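# Weigh four check weights, put the light one on dish

## Task

Of the four check weights, one weighs less than the other three. Identify it and set it lying flat on the red dish, with none of the other three resting on the dish. A balance is available: when its two pans carry equal loads the pointer sits over the white mark, and when they differ it leans toward the lighter pan. Nothing other than the weights and the dish may be toppled, the balance must stay on the piece of furniture it stands on now, and no object may be knocked out of the work area or onto the floor.

## Robot and tools

ROBOTS. Three identical i2rt Big YAM arms, arm1, arm2 and arm3, each with six revolute joints, a two-finger gripper and a wrist camera. Reach is roughly 1.0 m from the joint1 axis. Foot (base_link) poses in the scene frame, metres, quaternion w,x,y,z: arm1 at (-0.017, +1.211, +0.828) q=(+0.030, -0.003, -0.002, -1.000), so it faces about -x; arm2 at (+0.095, -0.011, +0.883) q=(+0.025, -0.002, -0.007, +1.000), facing about +x; arm3 at (-0.083, -1.202, +0.816) q=(+0.086, +0.005, -0.002, +0.996), facing about +x. Each foot looks along its own +x.

FRAME. One shared scene frame: origin on the floor, +z up, metres. The printed hand is the point between the finger pads, about 1 cm short of the tips. The fingers extend along the hand's +z axis and close along its y axis. hand_target is where the hand would be at the joint targets currently held; under load it may stop short. Printed positions get less accurate at long reach.

JOINTS (absolute, radians; tolerance for done in brackets): joint1_rad -2.879..2.879 [0.045], yaw about the foot, positive counter-clockwise seen from above, 0 = along the foot's +x. joint2_rad 0..3.141 [0.14], shoulder, 0 = upper arm pointing back and roughly level, increasing raises it up and forward. joint3_rad 0..3.019 [0.09], elbow, 0 = folded, increasing opens it. joint4_rad -1.692..1.57 [0.055], hand pitch, positive tips fingers up. joint5_rad -1.57..1.57 [0.03], sideways hand swing, positive to the arm's right. joint6_rad -2.094..2.094 [0.035], hand roll, positive clockwise viewed from behind. gripper_m 0..0.093 [0.003], fingertip gap in metres, each finger pushing about 50 to 64 N at most (varies by unit).

TOOL move. Every argument is optional. Keys arm1, arm2, arm3 each take an object for that robot; an arm you omit gets nothing new. Inside it: joints, a map from joint name to absolute target (any subset of the seven names); min_time_s, 0.1..8 s, a lower bound on how long that robot's joint motions take; target, a list of seven numbers [x, y, z, qw, qx, qy, qz], an absolute hand pose in the scene frame (metres and unit quaternion) reached by a straight-line path starting at the current hand_target; speed, 0.002..0.5 m/s (default 0.25), the path's top linear speed, with rotation capped at twice that in rad/s; speed is refused unless target is given. When target is present, joints may only contain gripper_m. All motions in a call begin together; all hand paths in one call finish together, paced by the slowest. Paths cannot run past 10 s. Each control step the commanded pose is clipped to within 100 mm and 20 degrees of the measured hand, then solved by damped IK, favouring position. Expect hands to lag, stray, overshoot speed near full stretch, and land a centimetre or more away. cameras: list from arm1_cam_wrist, arm2_cam_wrist, arm3_cam_wrist, room_a, room_b, or all; [] gives none; omitted means all only for a call with no action. A move with no arm keys reports full state, images and the scene number. Unknown keys make a call invalid; out-of-range values get it refused, and after a refusal (or a stop) the remaining move, wait and finished_scene calls of that reply are skipped.

TOOL wait: seconds 0..10, optional cameras; commands nothing, returns state. TOOL zoom_image: camera name and region [x0, y0, x1, y1] in pixels (origin top-left, width and height each at most 504) of that camera's latest image; only cameras in the newest images. All cameras are 672x504; wrist ones are fisheye. TOOL finished_scene: scene = current scene number; irreversible, the goal must hold without the robots.

RESULTS. The move line lists each robot sent a motion with done or its worst status, e.g. move: arm1 done; arm2 time_out. A robot under as last shown was not commanded; its status lines say not commanded and other lines repeat earlier values. pictures names the images in order; images may lag the state slightly. joint_status and hand_status: off_target = settled away from the target and maybe still pushing; time_out = could not finish, each joint then holds a target near where it stopped and keeps pushing (on_its_own lists these; held at is the target, not the reading); send the reported positions to relieve it. not_followed, joint command not followed, pose unreachable = a safety check withheld the targets (self or arm collision, reach); grippers still act, and the arm may keep trying later. Joint velocities within noise means still. Torques are in joint order, include gravity, carry per-unit offsets, and joints 3 and 4 wrap at ±28 N m. Gripper: closed on nothing reads 0.000-0.003; gripping hard it reads up to 0.005 below the part width (some read up to 0.002 wider); commanding about 0.005 below first-contact reading gives full force. To release, command well above the reading. MOTOR HOT appears near 85 °C; at 100 °C an OVER-TEMPERATURE FAULT drops the arm for 30-60 s or more, and keys read limit_stop_at_motor_heat, so resend them.

CAUTIONS. Arms never stop on contact and keep pushing, heating motors; avoid stalls and long stretched holds. Robots do not wait for each other. Do not press one arm against another, including closing a gripper on another arm's fingers; the anti-collision check can be late and ignores fingers, housings and cameras. Do not drop parts from height, release moving parts, slam, or strike fixed or heavy items. Occasional outside nudges may shift loose objects. The scene keeps running while you compose replies, holding the last command.

Each tool is called after "Request:" as a command line: name --argument value for each argument, lists and objects as JSON in quotes; but a table of rows of numbers goes row by row, as --pt "numbers of a row", without its own name.

## Session

Request:
move

Scene clock: 0.00 s.
Joint torques (N m): no reading
Heat: arm1: hottest joint2_rad 37 °C; arm2: hottest joint2_rad 31 °C; arm3: hottest joint2_rad 36 °C.
Joint velocities: within noise
arm1.joint_positions: joint1_rad=+0.463 joint2_rad=+0.615 joint3_rad=+1.490 joint4_rad=-1.383 joint5_rad=+0.276 joint6_rad=+0.395 gripper_m=+0.09396
arm1.joint_status: not commanded
arm1.hand: x=-0.2166 y=+1.1519 z=+1.4100 quat_wxyz=(-0.119, -0.855, +0.016, +0.505) (m; scene frame)
arm1.hand_target: x=-0.2135 y=+1.1537 z=+1.4229 quat_wxyz=(-0.125, -0.847, +0.018, +0.516) (m; scene frame)
arm1.hand_status: not commanded
arm2.joint_positions: joint1_rad=+0.482 joint2_rad=+0.585 joint3_rad=+1.357 joint4_rad=-1.462 joint5_rad=+0.226 joint6_rad=+0.023 gripper_m=+0.09396
arm2.joint_status: not commanded
arm2.hand: x=-0.1095 y=-0.0683 z=+1.3892 quat_wxyz=(-0.010, +0.891, +0.138, -0.433) (m; scene frame)
arm2.hand_target: x=-0.1075 y=-0.0675 z=+1.4001 quat_wxyz=(-0.007, +0.885, +0.136, -0.444) (m; scene frame)
arm2.hand_status: not commanded
arm3.joint_positions: joint1_rad=-0.065 joint2_rad=+0.649 joint3_rad=+1.390 joint4_rad=-1.161 joint5_rad=-0.034 joint6_rad=-0.702 gripper_m=+0.09396
arm3.joint_status: not commanded
arm3.hand: x=-0.3410 y=-1.1470 z=+1.3892 quat_wxyz=(-0.236, +0.811, +0.203, -0.495) (m; scene frame)
arm3.hand_target: x=-0.3379 y=-1.1478 z=+1.4005 quat_wxyz=(-0.241, +0.804, +0.201, -0.504) (m; scene frame)
arm3.hand_status: not commanded
pictures: arm1_cam_wrist, arm2_cam_wrist, arm3_cam_wrist, room_a, room_b

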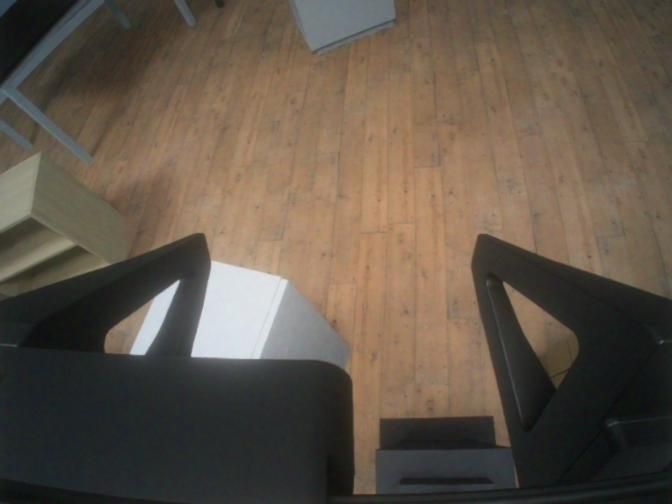

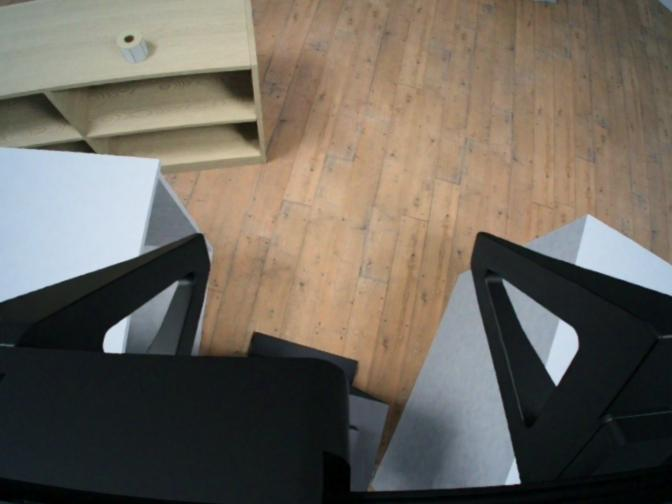

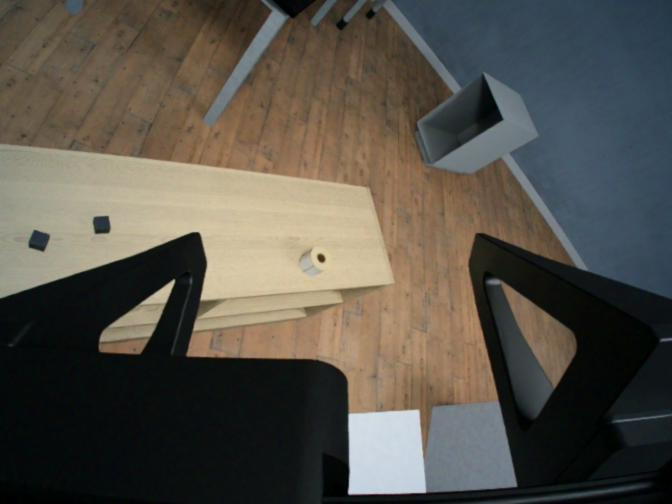

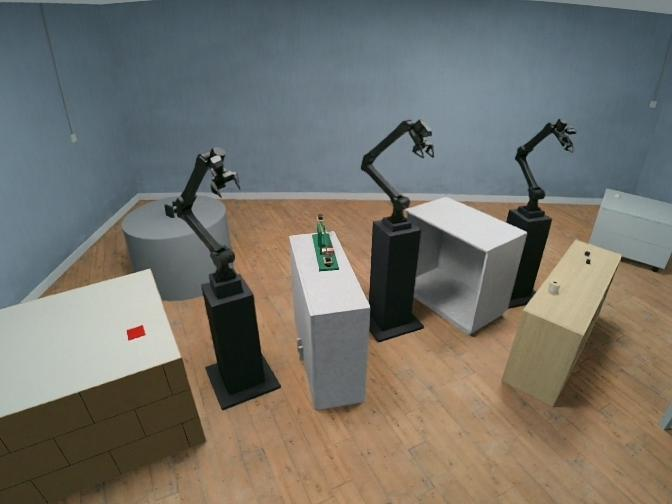

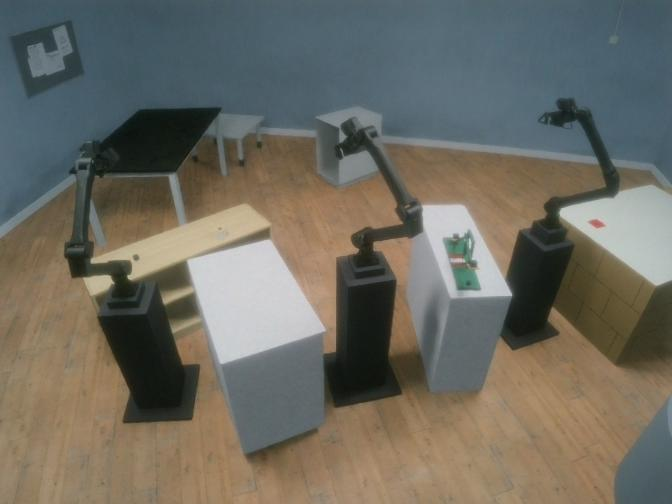

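Request:
zoom_image --camera "room_a" --region '[280, 200, 380, 290]'

Request:
zoom_image --camera "room_b" --region '[410, 210, 510, 310]'

Request:
zoom_image --camera "room_a" --region '[520, 220, 640, 310]'

Request:
zoom_image --camera "room_b" --region '[80, 190, 340, 400]'

Request:
zoom_image --camera "room_a" --region '[0, 260, 220, 420]'

Scaled by 5.040 from the camera's 672x504 image, which has a finer 960x720 frame.

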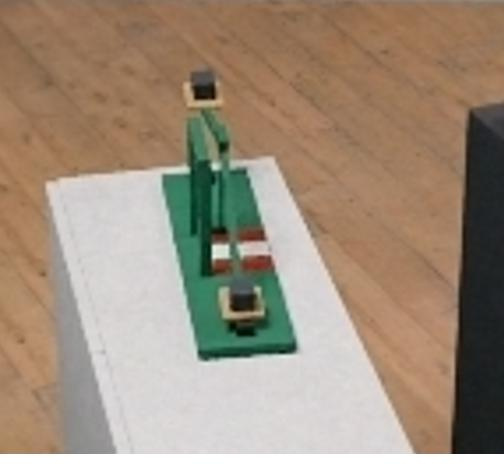

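Scaled by 5.040 from the camera's 672x504 image, which has a finer 960x720 frame.

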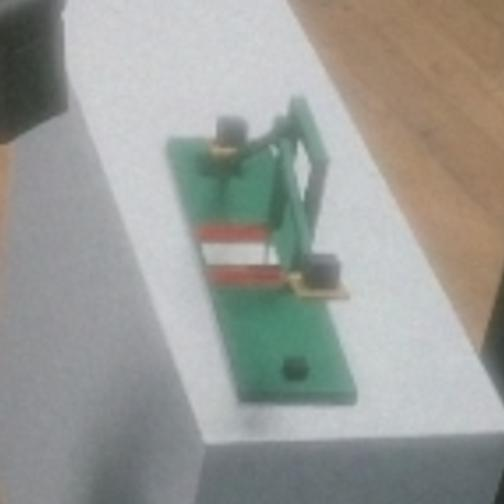

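Scaled by 4.200 from the camera's 672x504 image, which has a finer 960x720 frame.

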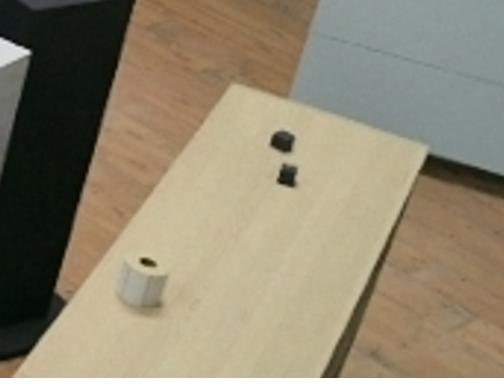

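Scaled by 1.938 from the camera's 672x504 image, which has a finer 960x720 frame.

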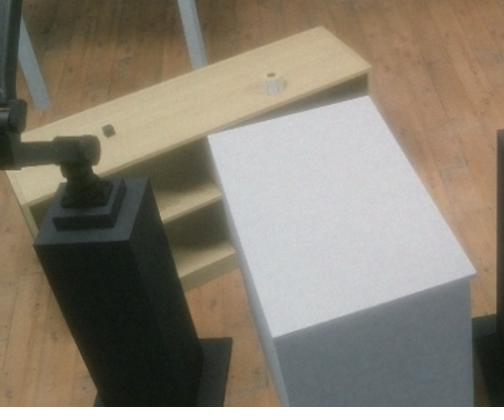

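Scaled by 2.291 from the camera's 672x504 image, which has a finer 960x720 frame.

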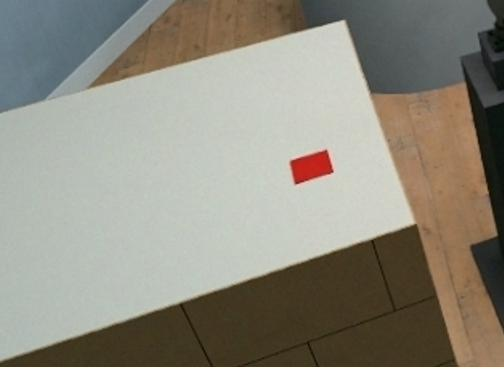

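Request:
move --arm1 '{"joints":{"joint1_rad":1.65,"joint2_rad":1.1,"joint3_rad":1.6,"joint4_rad":-1.2,"joint5_rad":0,"joint6_rad":0}}' --arm3 '{"joints":{"joint1_rad":0.26,"joint2_rad":0.9,"joint3_rad":1.5,"joint4_rad":-1.4,"joint5_rad":0,"joint6_rad":0}}' --cameras '["arm1_cam_wrist","arm3_cam_wrist"]'

Scene clock: 6.27 s.
Joint torques (N m): arm1=[0.79 -5.42 13.68 2.02 0.05 -0.19] | arm2=[1.38 2.14 10.96 1.96 0.07 0.09] | arm3=[-0.5 -4.31 9.89 1.33 0.15 0.04]
Heat: arm1: hottest joint2_rad 37 °C; arm2: hottest joint2_rad 31 °C; arm3: hottest joint2_rad 36 °C.
move: arm1 done; arm3 done
Joint velocities: within noise
arm1.joint_positions: joint1_rad=+1.636 joint2_rad=+1.107 joint3_rad=+1.561 joint4_rad=-1.212 joint5_rad=+0.000 joint6_rad=+0.012 gripper_m=+0.09397
arm1.joint_status: all done
arm1.hand: x=+0.0410 y=+0.7807 z=+1.3266 quat_wxyz=(-0.297, -0.610, -0.686, +0.263) (m; scene frame)
arm1.hand_target: x=+0.0468 y=+0.7827 z=+1.3521 quat_wxyz=(-0.317, -0.593, -0.685, +0.280) (m; scene frame)
arm1.hand_status: not commanded
arm2: as last shown
arm3.joint_positions: joint1_rad=+0.254 joint2_rad=+0.908 joint3_rad=+1.474 joint4_rad=-1.393 joint5_rad=-0.003 joint6_rad=-0.009 gripper_m=+0.09396
arm3.joint_status: all done
arm3.hand: x=-0.4105 y=-1.2317 z=+1.3119 quat_wxyz=(+0.012, +0.929, +0.044, -0.367) (m; scene frame)
arm3.hand_target: x=-0.4051 y=-1.2329 z=+1.3261 quat_wxyz=(+0.014, +0.924, +0.042, -0.380) (m; scene frame)
arm3.hand_status: not commanded
pictures: arm1_cam_wrist, arm3_cam_wrist
camera_calibration:
arm1_cam_wrist: T_world_to_cam=[[-0.993073, -0.11749, 0.00168995, 0.130254], [-0.115902, 0.977083, -0.178539, -0.518167], [0.0193253, -0.177498, -0.983931, 1.57062], [0, 0, 0, 1]] pos_world=[0.038943, 0.800377, 1.45265]
arm3_cam_wrist: T_world_to_cam=[[-0.0832101, 0.99653, 0.00223268, 1.19209], [0.987856, 0.0827805, -0.131485, 0.682444], [-0.131213, -0.0087353, -0.991316, 1.36248], [0, 0, 0, 1]] pos_world=[-0.396188, -1.23254, 1.43771]

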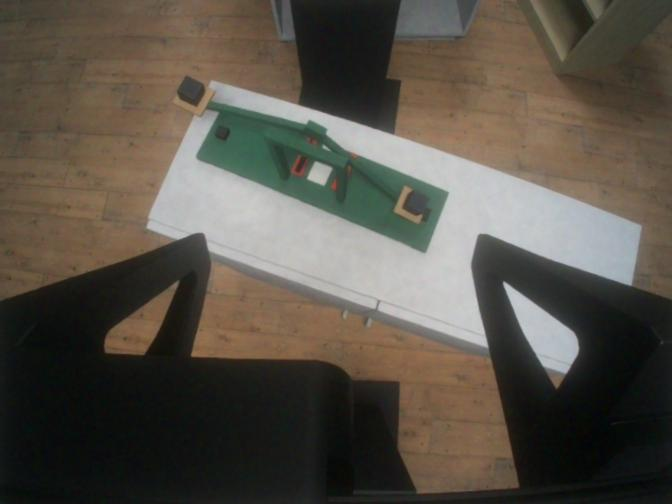

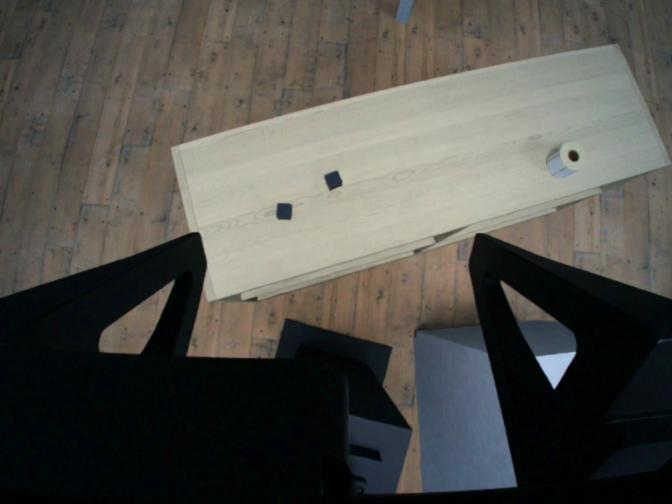

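Request:
zoom_image --camera "arm1_cam_wrist" --region '[150, 60, 460, 270]'

Request:
zoom_image --camera "arm3_cam_wrist" --region '[240, 140, 380, 240]'

Scaled by 1.626 from the camera's 672x504 image, which has a finer 960x720 frame.

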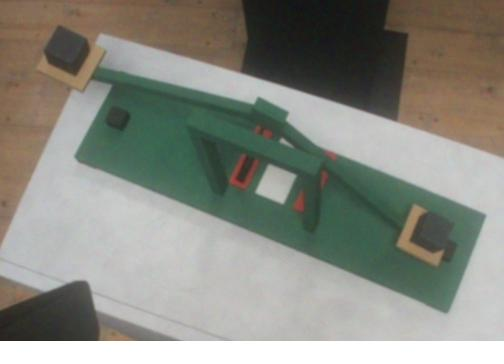

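Scaled by 3.600 from the camera's 672x504 image, which has a finer 960x720 frame.

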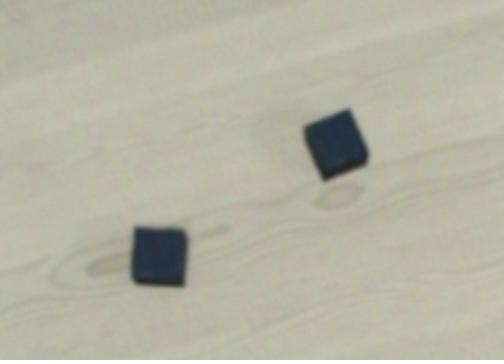

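Request:
move --arm1 '{"target":[0.305,0.49,1.1,0,-0.609,-0.793,0],"speed":0.3}' --cameras '["arm1_cam_wrist","room_b","room_a"]'

Scene clock: 10.37 s.
Joint torques (N m): arm1=[-0.09 -20.19 13.93 1.48 0.02 0.06] | arm2=[1.55 2.08 10.97 1.96 0.08 0.11] | arm3=[-0.5 -4.19 9.89 1.37 0.14 0.05]
Heat: arm1: hottest joint2_rad 38 °C; arm2: hottest joint2_rad 31 °C; arm3: hottest joint2_rad 36 °C.
move: arm1 off_target
Joint velocities: within noise
arm1.joint_positions: joint1_rad=+1.919 joint2_rad=+2.449 joint3_rad=+2.879 joint4_rad=-1.681 joint5_rad=-0.002 joint6_rad=+0.140 gripper_m=+0.09397
arm1.joint_status: not commanded
arm1.hand: x=+0.2952 y=+0.4951 z=+1.0738 quat_wxyz=(-0.138, -0.598, -0.785, +0.081) (m; scene frame)
arm1.hand_target: x=+0.3040 y=+0.4926 z=+1.0994 quat_wxyz=(-0.169, -0.596, -0.779, +0.094) (m; scene frame)
arm1.hand_status: off_target (0.028 m and 18.5 deg from the pose sent, 0.453 m and 47.5 deg at the start; a joint's target at an end of its range on 36 of 78 steps)
arm2, arm3: as last shown
pictures: arm1_cam_wrist, room_a, room_b
camera_calibration:
arm1_cam_wrist: T_world_to_cam=[[-0.961186, -0.273662, -0.0350888, 0.456877], [-0.270671, 0.910655, 0.31216, -0.703095], [-0.0534725, 0.309541, -0.949381, 1.00954], [0, 0, 0, 1]] pos_world=[0.302819, 0.452812, 1.19395]

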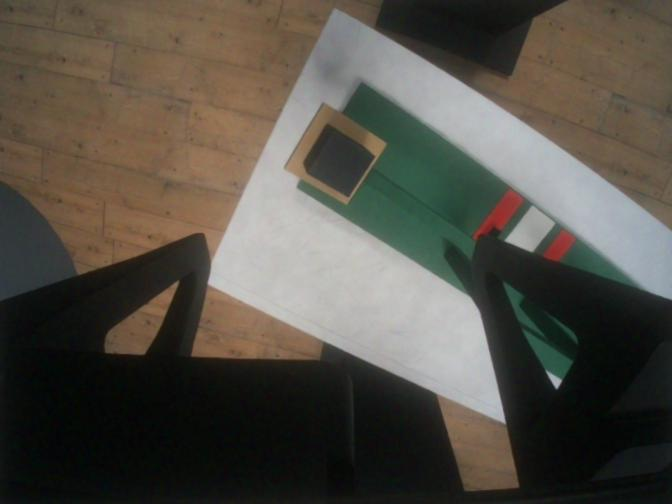

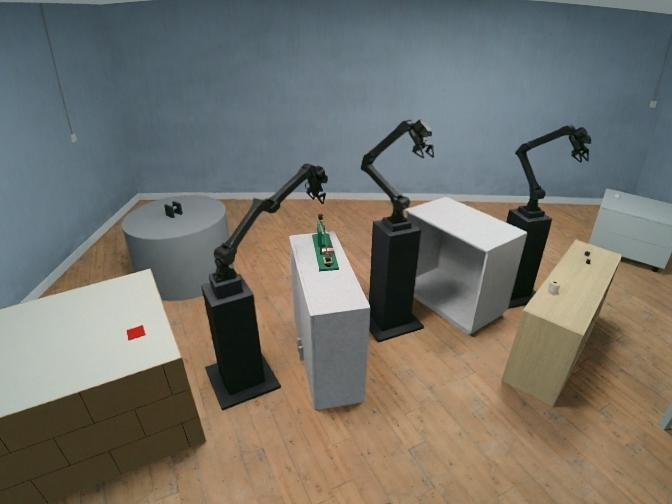

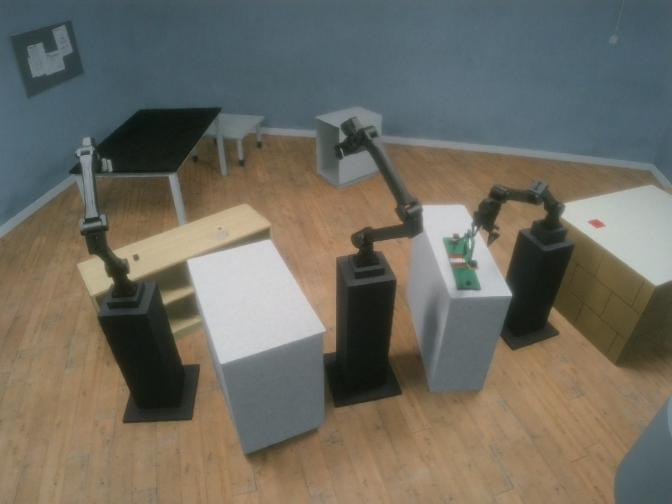

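Request:
zoom_image --camera "arm1_cam_wrist" --region '[260, 80, 430, 220]'

Request:
zoom_image --camera "room_b" --region '[430, 200, 520, 300]'

Request:
zoom_image --camera "room_a" --region '[280, 160, 380, 290]'

Scaled by 2.965 from the camera's 672x504 image, which has a finer 960x720 frame.

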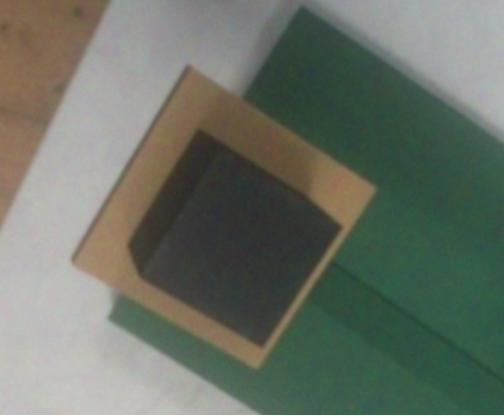

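Scaled by 5.040 from the camera's 672x504 image, which has a finer 960x720 frame.

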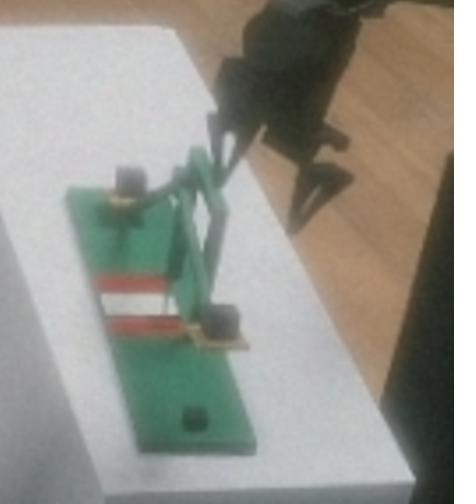

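Scaled by 3.877 from the camera's 672x504 image, which has a finer 960x720 frame.

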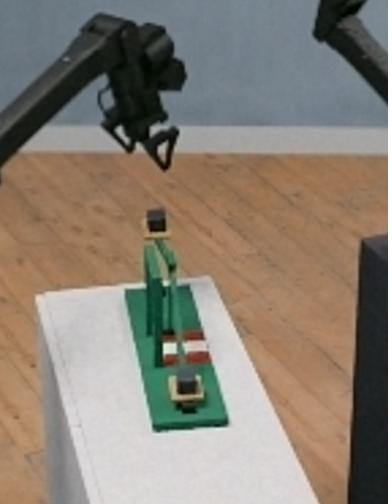

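Request:
move --arm1 '{"target":[0.313,0.473,1.01,0,-0.7853,-0.619,0],"speed":0.25}' --cameras '["arm1_cam_wrist","room_b","room_a"]'

Request:
zoom_image --camera "room_b" --region '[430, 200, 520, 300]'

Request:
zoom_image --camera "room_a" --region '[280, 160, 380, 290]'

Scene clock: 13.97 s.
Joint torques (N m): arm1=[0.09 -19.02 14.09 1.29 0.03 0.08] | arm2=[1.49 2.08 10.92 1.88 0.09 0.11] | arm3=[-0.62 -4.31 9.87 1.37 0.15 0.05]
Heat: arm1: hottest joint2_rad 38 °C; arm2: hottest joint2_rad 31 °C; arm3: hottest joint2_rad 36 °C.
move: arm1 off_target
Joint velocities: within noise
arm1.joint_positions: joint1_rad=+1.919 joint2_rad=+2.551 joint3_rad=+2.879 joint4_rad=-1.646 joint5_rad=-0.002 joint6_rad=+0.638 gripper_m=+0.09397
arm1.joint_status: not commanded
arm1.hand: x=+0.3017 y=+0.4803 z=+0.9977 quat_wxyz=(-0.122, -0.776, -0.617, +0.036) (m; scene frame)
arm1.hand_target: x=+0.3120 y=+0.4750 z=+1.0098 quat_wxyz=(-0.146, -0.776, -0.613, +0.039) (m; scene frame)
arm1.hand_status: off_target (0.018 m and 14.6 deg from the pose sent, 0.070 m and 34.2 deg at the start; a joint's target at an end of its range on 64 of 68 steps)
arm2, arm3: as last shown
pictures: arm1_cam_wrist, room_a, room_b
camera_calibration:
arm1_cam_wrist: T_world_to_cam=[[-0.96795, 0.206763, -0.142553, 0.334925], [0.132202, 0.902103, 0.410771, -0.879937], [0.21353, 0.37876, -0.900525, 0.779631], [0, 0, 0, 1]] pos_world=[0.274046, 0.42925, 1.11127]

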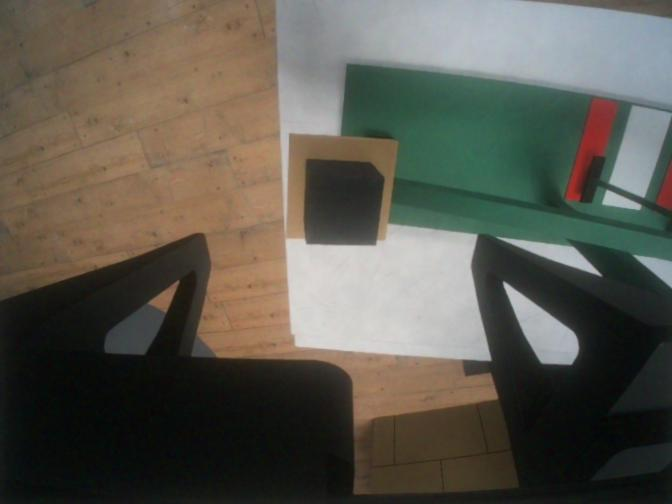

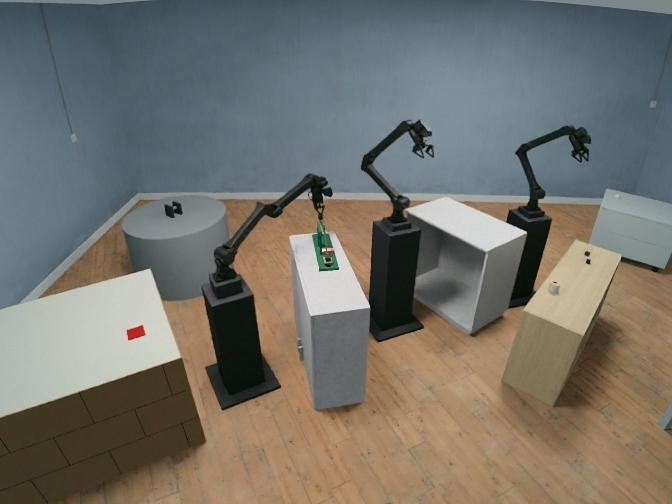

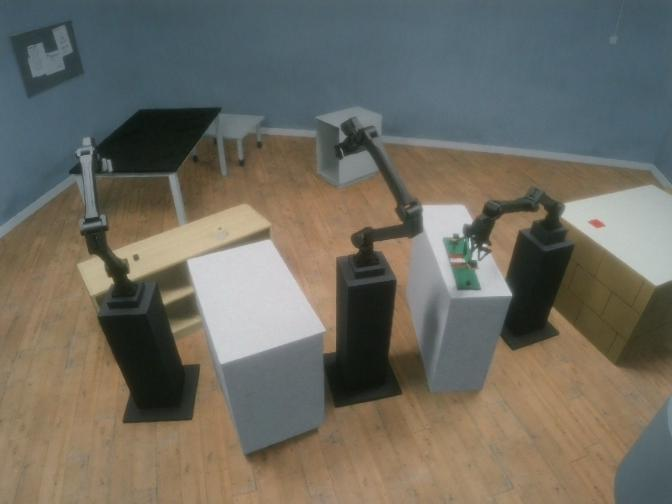

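Scaled by 5.040 from the camera's 672x504 image, which has a finer 960x720 frame.

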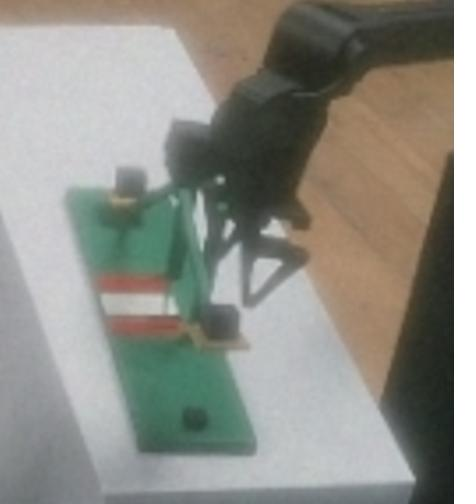

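Scaled by 3.877 from the camera's 672x504 image, which has a finer 960x720 frame.

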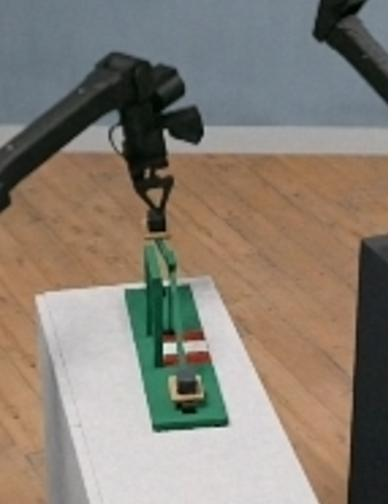

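Request:
zoom_image --camera "arm1_cam_wrist" --region '[270, 120, 420, 260]'

Scaled by 3.360 from the camera's 672x504 image, which has a finer 960x720 frame.

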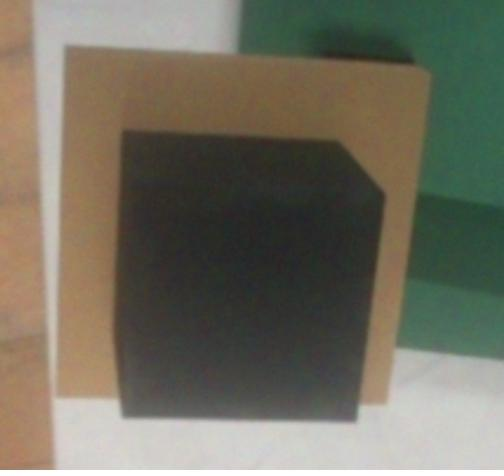

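Request:
move --arm1 '{"target":[0.315,0.471,0.957,-0.1,-0.779,-0.614,0.03],"speed":0.1,"joints":{"gripper_m":0.062}}' --cameras '["arm1_cam_wrist","room_b","room_a"]'

Request:
zoom_image --camera "room_b" --region '[430, 200, 520, 300]'

Request:
zoom_image --camera "room_a" --region '[300, 190, 350, 240]'

Scene clock: 16.37 s.
Joint torques (N m): arm1=[0.79 -20.37 14.12 0.96 0.19 0.03] | arm2=[1.44 2.14 10.93 1.92 0.07 0.1] | arm3=[-0.67 -4.31 9.85 1.39 0.15 0.05]
Heat: arm1: hottest joint2_rad 39 °C; arm2: hottest joint3_rad 32 °C; arm3: hottest joint2_rad 36 °C.
move: arm1 off_target
Joint velocities: within noise
arm1.joint_positions: joint1_rad=+1.920 joint2_rad=+2.626 joint3_rad=+2.880 joint4_rad=-1.637 joint5_rad=-0.002 joint6_rad=+0.645 gripper_m=+0.06210
arm1.joint_status: all done
arm1.hand: x=+0.3027 y=+0.4773 z=+0.9405 quat_wxyz=(-0.091, -0.781, -0.617, +0.027) (m; scene frame)
arm1.hand_target: x=+0.3143 y=+0.4729 z=+0.9569 quat_wxyz=(-0.116, -0.780, -0.615, +0.034) (m; scene frame)
arm1.hand_status: off_target (0.022 m and 1.1 deg from the pose sent, 0.044 m and 2.6 deg at the start; a joint's target at an end of its range on 36 of 46 steps)
arm2, arm3: as last shown
pictures: arm1_cam_wrist, room_a, room_b
camera_calibration:
arm1_cam_wrist: T_world_to_cam=[[-0.969641, 0.220534, -0.105645, 0.287566], [0.14896, 0.875319, 0.460029, -0.892531], [0.193925, 0.430326, -0.881597, 0.692632], [0, 0, 0, 1]] pos_world=[0.277469, 0.419774, 1.05159]

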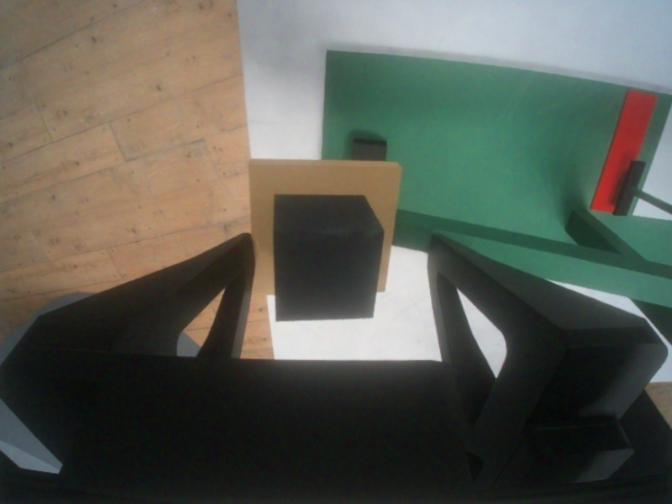

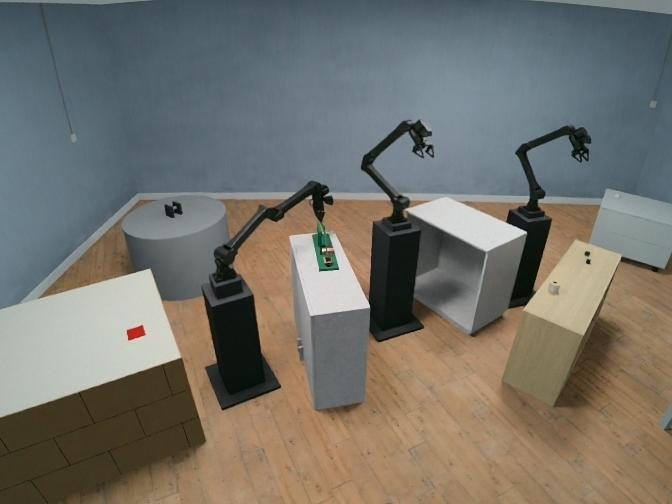

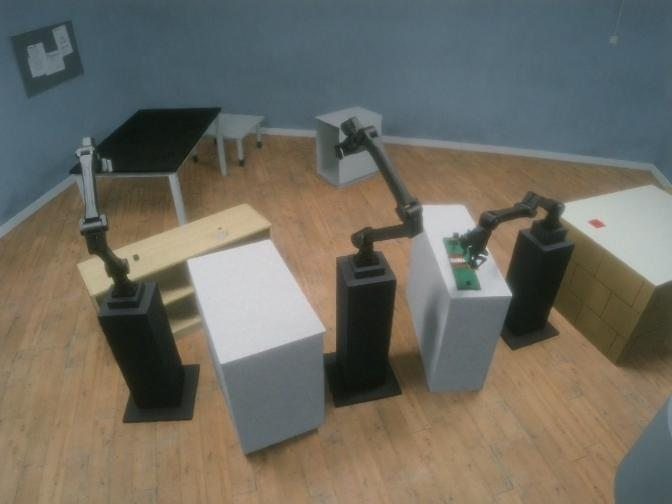

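Scaled by 5.040 from the camera's 672x504 image, which has a finer 960x720 frame.

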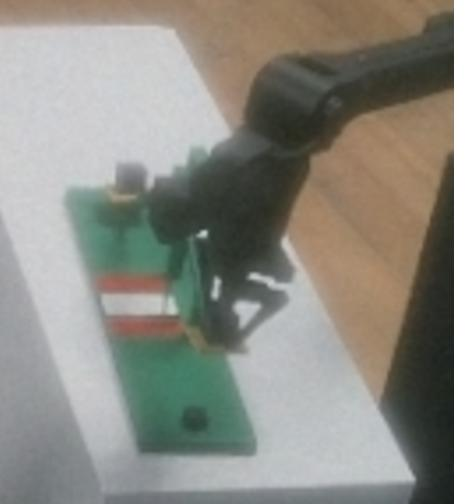

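Scaled by 10.080 from the camera's 672x504 image, which has a finer 960x720 frame.

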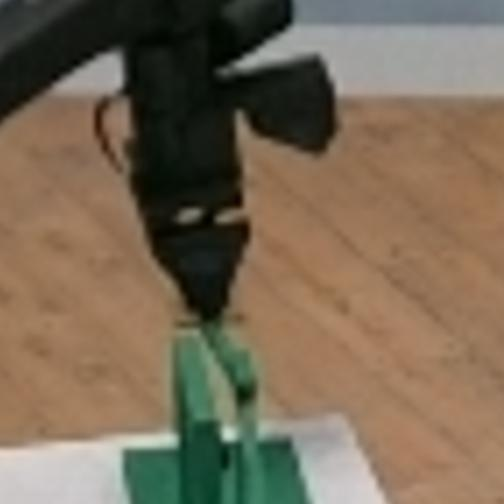

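Request:
move --arm1 '{"target":[0.321,0.4705,0.957,-0.1,-0.779,-0.614,0.03],"speed":0.1}'

Request:
move --arm1 '{"joints":{"gripper_m":0.024}}' --cameras '["arm1_cam_wrist"]'

Scene clock: 17.67 s.
Joint torques (N m): arm1=[1.03 -20.42 14.12 1.31 0.22 0.03] | arm2=[1.49 2.14 11 1.89 0.09 0.1] | arm3=[-0.79 -4.25 9.88 1.35 0.15 0.05]
Heat: arm1: hottest joint2_rad 39 °C; arm2: hottest joint3_rad 32 °C; arm3: hottest joint2_rad 36 °C.
move: arm1 off_target
Joint velocities: within noise
arm1.joint_positions: joint1_rad=+1.925 joint2_rad=+2.626 joint3_rad=+2.880 joint4_rad=-1.629 joint5_rad=-0.001 joint6_rad=+0.650 gripper_m=+0.06210
arm1.joint_status: not commanded
arm1.hand: x=+0.3069 y=+0.4770 z=+0.9408 quat_wxyz=(-0.095, -0.781, -0.617, +0.028) (m; scene frame)
arm1.hand_target: x=+0.3201 y=+0.4724 z=+0.9569 quat_wxyz=(-0.121, -0.779, -0.614, +0.035) (m; scene frame)
arm1.hand_status: off_target (0.022 m and 0.7 deg from the pose sent, 0.026 m and 1.1 deg at the start; a joint's target at an end of its range on 25 of 29 steps)
arm2, arm3: as last shown
pictures: none

Scene clock: 18.30 s.
Joint torques (N m): arm1=[-1.08 -19.96 14.15 0.42 0.22 0.01] | arm2=[1.44 2.2 10.99 1.91 0.07 0.11] | arm3=[-0.62 -4.31 9.87 1.33 0.14 0.05]
Heat: arm1: hottest joint2_rad 40 °C; arm2: hottest joint3_rad 32 °C; arm3: hottest joint2_rad 36 °C.
move: arm1 off_target
Joint velocities: within noise
arm1.joint_positions: joint1_rad=+1.937 joint2_rad=+2.626 joint3_rad=+2.880 joint4_rad=-1.610 joint5_rad=+0.000 joint6_rad=+0.653 gripper_m=+0.03190
arm1.joint_status: gripper_m off_target (ended at +0.03193, target +0.02400)
arm1.hand: x=+0.3174 y=+0.4767 z=+0.9417 quat_wxyz=(-0.104, -0.778, -0.619, +0.030) (m; scene frame)
arm1.hand_target: x=+0.3201 y=+0.4724 z=+0.9570 quat_wxyz=(-0.121, -0.779, -0.614, +0.035) (m; scene frame)
arm1.hand_status: not commanded
arm2, arm3: as last shown
pictures: arm1_cam_wrist
camera_calibration:
arm1_cam_wrist: T_world_to_cam=[[-0.970123, 0.209858, -0.121746, 0.322573], [0.136792, 0.887563, 0.439908, -0.877789], [0.200375, 0.410111, -0.889752, 0.706386], [0, 0, 0, 1]] pos_world=[0.291467, 0.421702, 1.05393]

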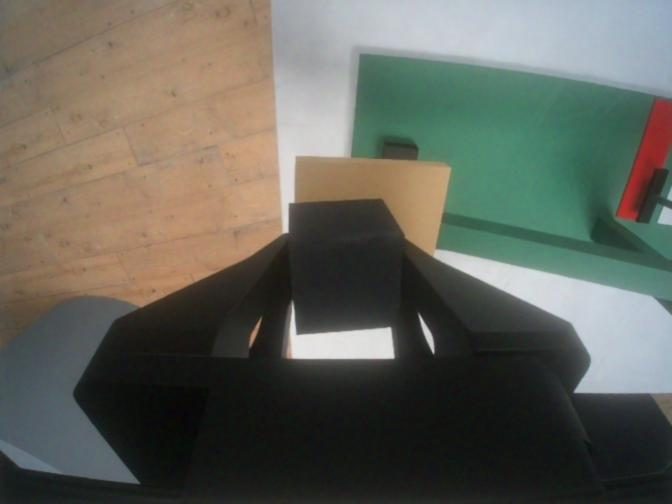

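Request:
move --arm1 '{"target":[0.312,0.482,1.09,-0.16,-0.774,-0.61,0.04],"speed":0.2}' --cameras '["arm1_cam_wrist","room_a"]'

Scene clock: 19.90 s.
Joint torques (N m): arm1=[-1.08 -22.24 13.97 1.36 0 -0.05] | arm2=[1.32 2.2 11.03 1.88 0.09 0.12] | arm3=[-0.62 -4.19 9.88 1.36 0.15 0.06]
Heat: arm1: hottest joint2_rad 40 °C; arm2: hottest joint3_rad 32 °C; arm3: hottest joint2_rad 36 °C.
move: arm1 off_target
Joint velocities: within noise
arm1.joint_positions: joint1_rad=+1.937 joint2_rad=+2.492 joint3_rad=+2.880 joint4_rad=-1.649 joint5_rad=-0.006 joint6_rad=+0.653 gripper_m=+0.03189
arm1.joint_status: not commanded
arm1.hand: x=+0.3134 y=+0.4901 z=+1.0433 quat_wxyz=(-0.150, -0.772, -0.616, +0.039) (m; scene frame)
arm1.hand_target: x=+0.3104 y=+0.4853 z=+1.0891 quat_wxyz=(-0.194, -0.769, -0.607, +0.049) (m; scene frame)
arm1.hand_status: off_target (0.047 m and 1.3 deg from the pose sent, 0.148 m and 6.6 deg at the start; pose on its path clipped on 11 of 45 steps; a joint's target at an end of its range on 40 of 45 steps)
arm2, arm3: as last shown
pictures: arm1_cam_wrist, room_a
camera_calibration:
arm1_cam_wrist: T_world_to_cam=[[-0.96384, 0.194905, -0.181728, 0.396176], [0.116664, 0.921747, 0.369827, -0.871111], [0.239589, 0.335252, -0.911155, 0.838802], [0, 0, 0, 1]] pos_world=[0.28251, 0.444517, 1.15843]

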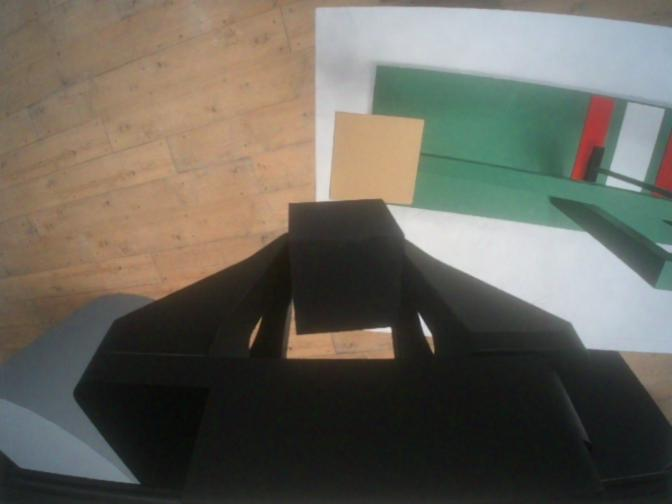

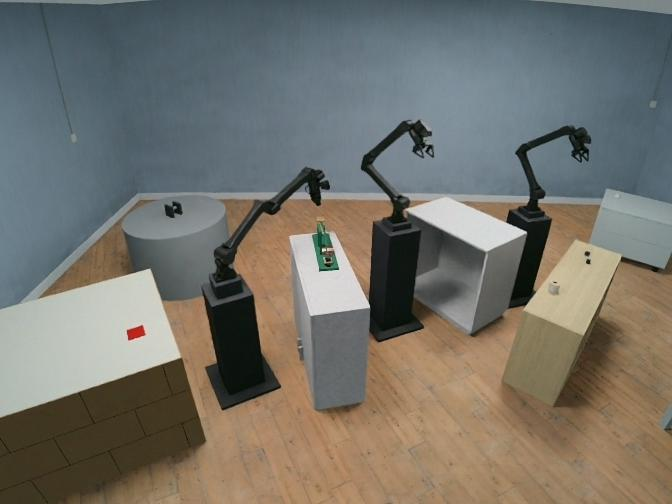

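Request:
move --arm1 '{"joints":{"joint2_rad":1.5,"joint3_rad":2.2,"joint4_rad":-1.6,"joint5_rad":0}}'

Request:
move --arm1 '{"joints":{"joint1_rad":-1.4,"joint2_rad":1.2,"joint3_rad":1.85,"joint4_rad":-1.6,"joint5_rad":0,"joint6_rad":0}}' --cameras '["arm1_cam_wrist"]'

Scene clock: 22.27 s.
Joint torques (N m): arm1=[-1.14 -9.58 11.04 1.98 0.18 -0.09] | arm2=[1.55 2.02 10.97 1.94 0.07 0.12] | arm3=[-0.67 -4.19 9.88 1.35 0.14 0.05]
Heat: arm1: hottest joint2_rad 40 °C; arm2: hottest joint3_rad 33 °C; arm3: hottest joint2_rad 36 °C.
move: arm1 done
Joint velocities: within noise
arm1.joint_positions: joint1_rad=+1.937 joint2_rad=+1.513 joint3_rad=+2.178 joint4_rad=-1.613 joint5_rad=-0.002 joint6_rad=+0.653 gripper_m=+0.03186
arm1.joint_status: all done
arm1.hand: x=+0.1990 y=+0.7468 z=+1.3758 quat_wxyz=(-0.297, -0.744, -0.594, +0.078) (m; scene frame)
arm1.hand_target: x=+0.1939 y=+0.7491 z=+1.3940 quat_wxyz=(-0.319, -0.741, -0.584, +0.084) (m; scene frame)
arm1.hand_status: not commanded
arm2.joint_positions: joint1_rad=+0.482 joint2_rad=+0.585 joint3_rad=+1.357 joint4_rad=-1.462 joint5_rad=+0.226 joint6_rad=+0.023 gripper_m=+0.09396
arm2.joint_status: not commanded
arm2.hand: x=-0.1095 y=-0.0683 z=+1.3892 quat_wxyz=(-0.010, +0.891, +0.138, -0.433) (m; scene frame)
arm2.hand_target: x=-0.1075 y=-0.0675 z=+1.4001 quat_wxyz=(-0.007, +0.885, +0.136, -0.444) (m; scene frame)
arm2.hand_status: not commanded
arm3: as last shown
pictures: none

Scene clock: 24.83 s.
Joint torques (N m): arm1=[-1.61 -7.3 11.6 1.46 0.05 -0.23] | arm2=[1.55 2.32 11 1.91 0.07 0.11] | arm3=[-0.67 -4.31 9.91 1.36 0.16 0.05]
Heat: arm1: hottest joint2_rad 40 °C; arm2: hottest joint3_rad 33 °C; arm3: hottest joint2_rad 36 °C.
move: arm1 done
Joint velocities: within noise
arm1.joint_positions: joint1_rad=-1.388 joint2_rad=+1.222 joint3_rad=+1.824 joint4_rad=-1.604 joint5_rad=+0.001 joint6_rad=+0.014 gripper_m=+0.03206
arm1.joint_status: all done
arm1.hand: x=-0.1105 y=+1.6068 z=+1.3437 quat_wxyz=(+0.167, -0.752, +0.598, +0.223) (m; scene frame)
arm1.hand_target: x=-0.1038 y=+1.5998 z=+1.3645 quat_wxyz=(+0.186, -0.746, +0.592, +0.241) (m; scene frame)
arm1.hand_status: not commanded
arm2: as last shown
arm3.joint_positions: joint1_rad=+0.254 joint2_rad=+0.908 joint3_rad=+1.474 joint4_rad=-1.393 joint5_rad=-0.003 joint6_rad=-0.009 gripper_m=+0.09396
arm3.joint_status: not commanded
arm3.hand: x=-0.4105 y=-1.2317 z=+1.3119 quat_wxyz=(+0.012, +0.929, +0.044, -0.367) (m; scene frame)
arm3.hand_target: x=-0.4051 y=-1.2329 z=+1.3261 quat_wxyz=(+0.014, +0.924, +0.042, -0.380) (m; scene frame)
arm3.hand_status: not commanded
pictures: arm1_cam_wrist
camera_calibration:
arm1_cam_wrist: T_world_to_cam=[[0.973152, 0.229869, -0.0116326, -0.24628], [0.230099, -0.97044, 0.0728079, 1.48987], [0.00544755, -0.0735298, -0.997278, 1.58641], [0, 0, 0, 1]] pos_world=[-0.111791, 1.61909, 1.47075]

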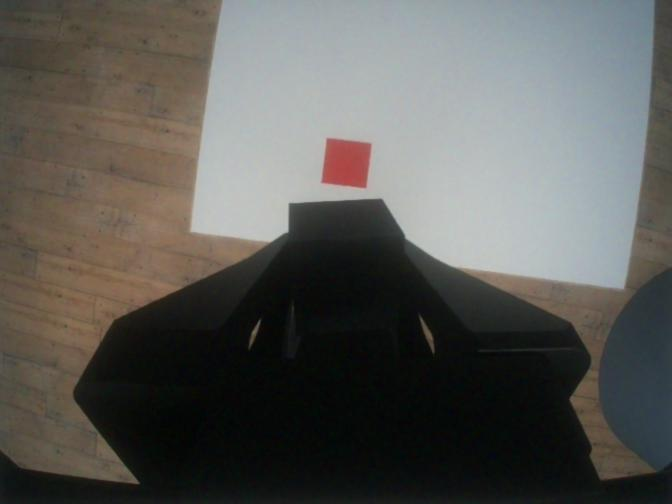

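Request:
move --arm1 '{"target":[-0.135,1.745,0.80,-0.0672,0.7780,-0.6188,-0.0845],"speed":0.3}' --cameras '["arm1_cam_wrist","room_a","room_b"]'

Request:
zoom_image --camera "room_a" --region '[90, 270, 190, 370]'

Request:
zoom_image --camera "room_b" --region '[550, 180, 650, 270]'

Scene clock: 28.37 s.
Joint torques (N m): arm1=[-1.61 -13.1 10.93 1.28 0.18 -0.25] | arm2=[1.61 2.43 10.91 1.94 0.08 0.1] | arm3=[-0.56 -4.31 9.85 1.36 0.15 0.06]
Heat: arm1: hottest joint3_rad 41 °C; arm2: hottest joint3_rad 34 °C; arm3: hottest joint2_rad 36 °C.
move: arm1 off_target
Joint velocities: within noise
arm1.joint_positions: joint1_rad=-1.397 joint2_rad=+1.895 joint3_rad=+1.123 joint4_rad=-0.640 joint5_rad=+0.005 joint6_rad=+0.006 gripper_m=+0.03206
arm1.joint_status: not commanded
arm1.hand: x=-0.1366 y=+1.7168 z=+0.7829 quat_wxyz=(+0.047, -0.780, +0.620, +0.062) (m; scene frame)
arm1.hand_target: x=-0.1346 y=+1.7438 z=+0.8008 quat_wxyz=(+0.068, -0.778, +0.619, +0.084) (m; scene frame)
arm1.hand_status: off_target (0.033 m and 3.5 deg from the pose sent, 0.561 m and 20.0 deg at the start)
arm2, arm3: as last shown
pictures: arm1_cam_wrist, room_a, room_b
camera_calibration:
arm1_cam_wrist: T_world_to_cam=[[0.973712, 0.22778, -0.00113162, -0.257182], [0.202284, -0.862414, 0.464029, 1.148], [0.104721, -0.45206, -0.885819, 1.61149], [0, 0, 0, 1]] pos_world=[-0.150557, 1.77712, 0.894488]

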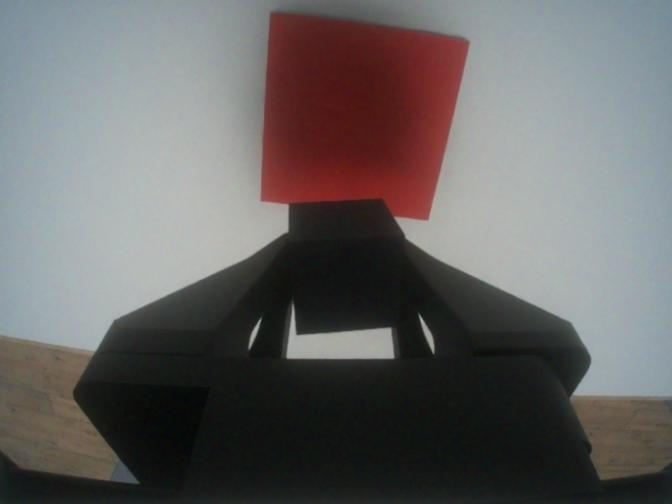

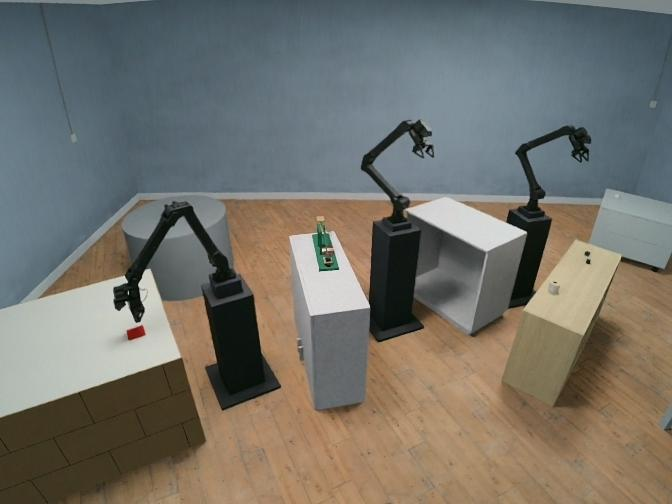

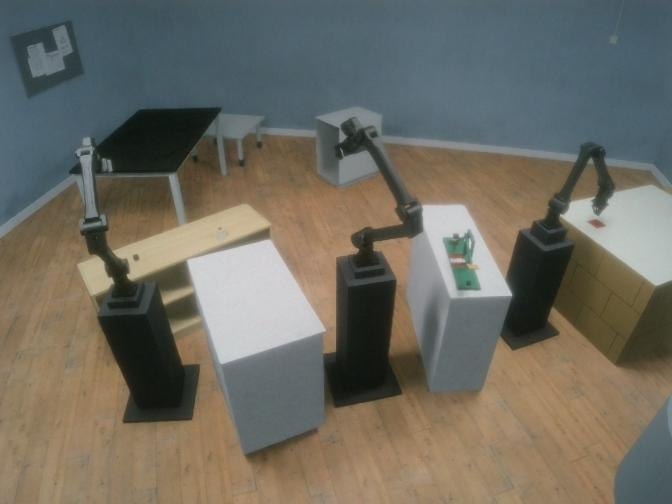

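Scaled by 5.040 from the camera's 672x504 image, which has a finer 960x720 frame.

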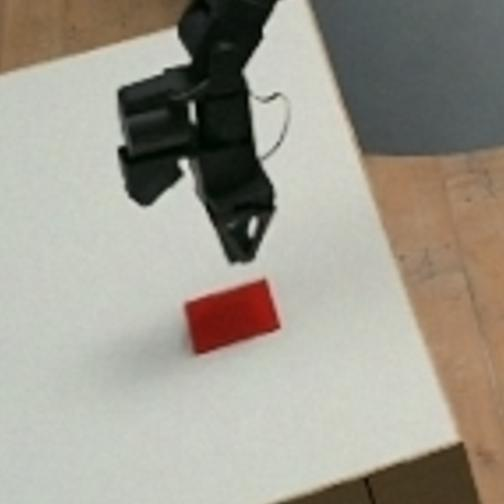

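Scaled by 5.040 from the camera's 672x504 image, which has a finer 960x720 frame.

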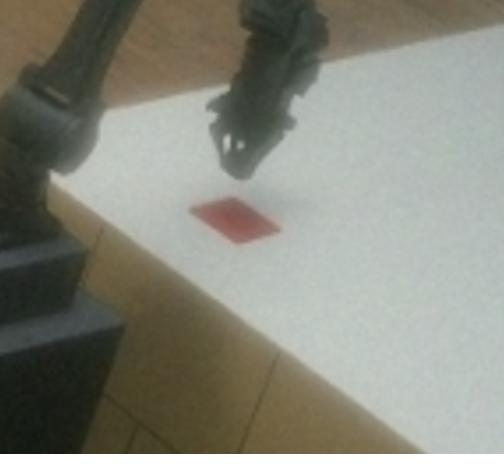

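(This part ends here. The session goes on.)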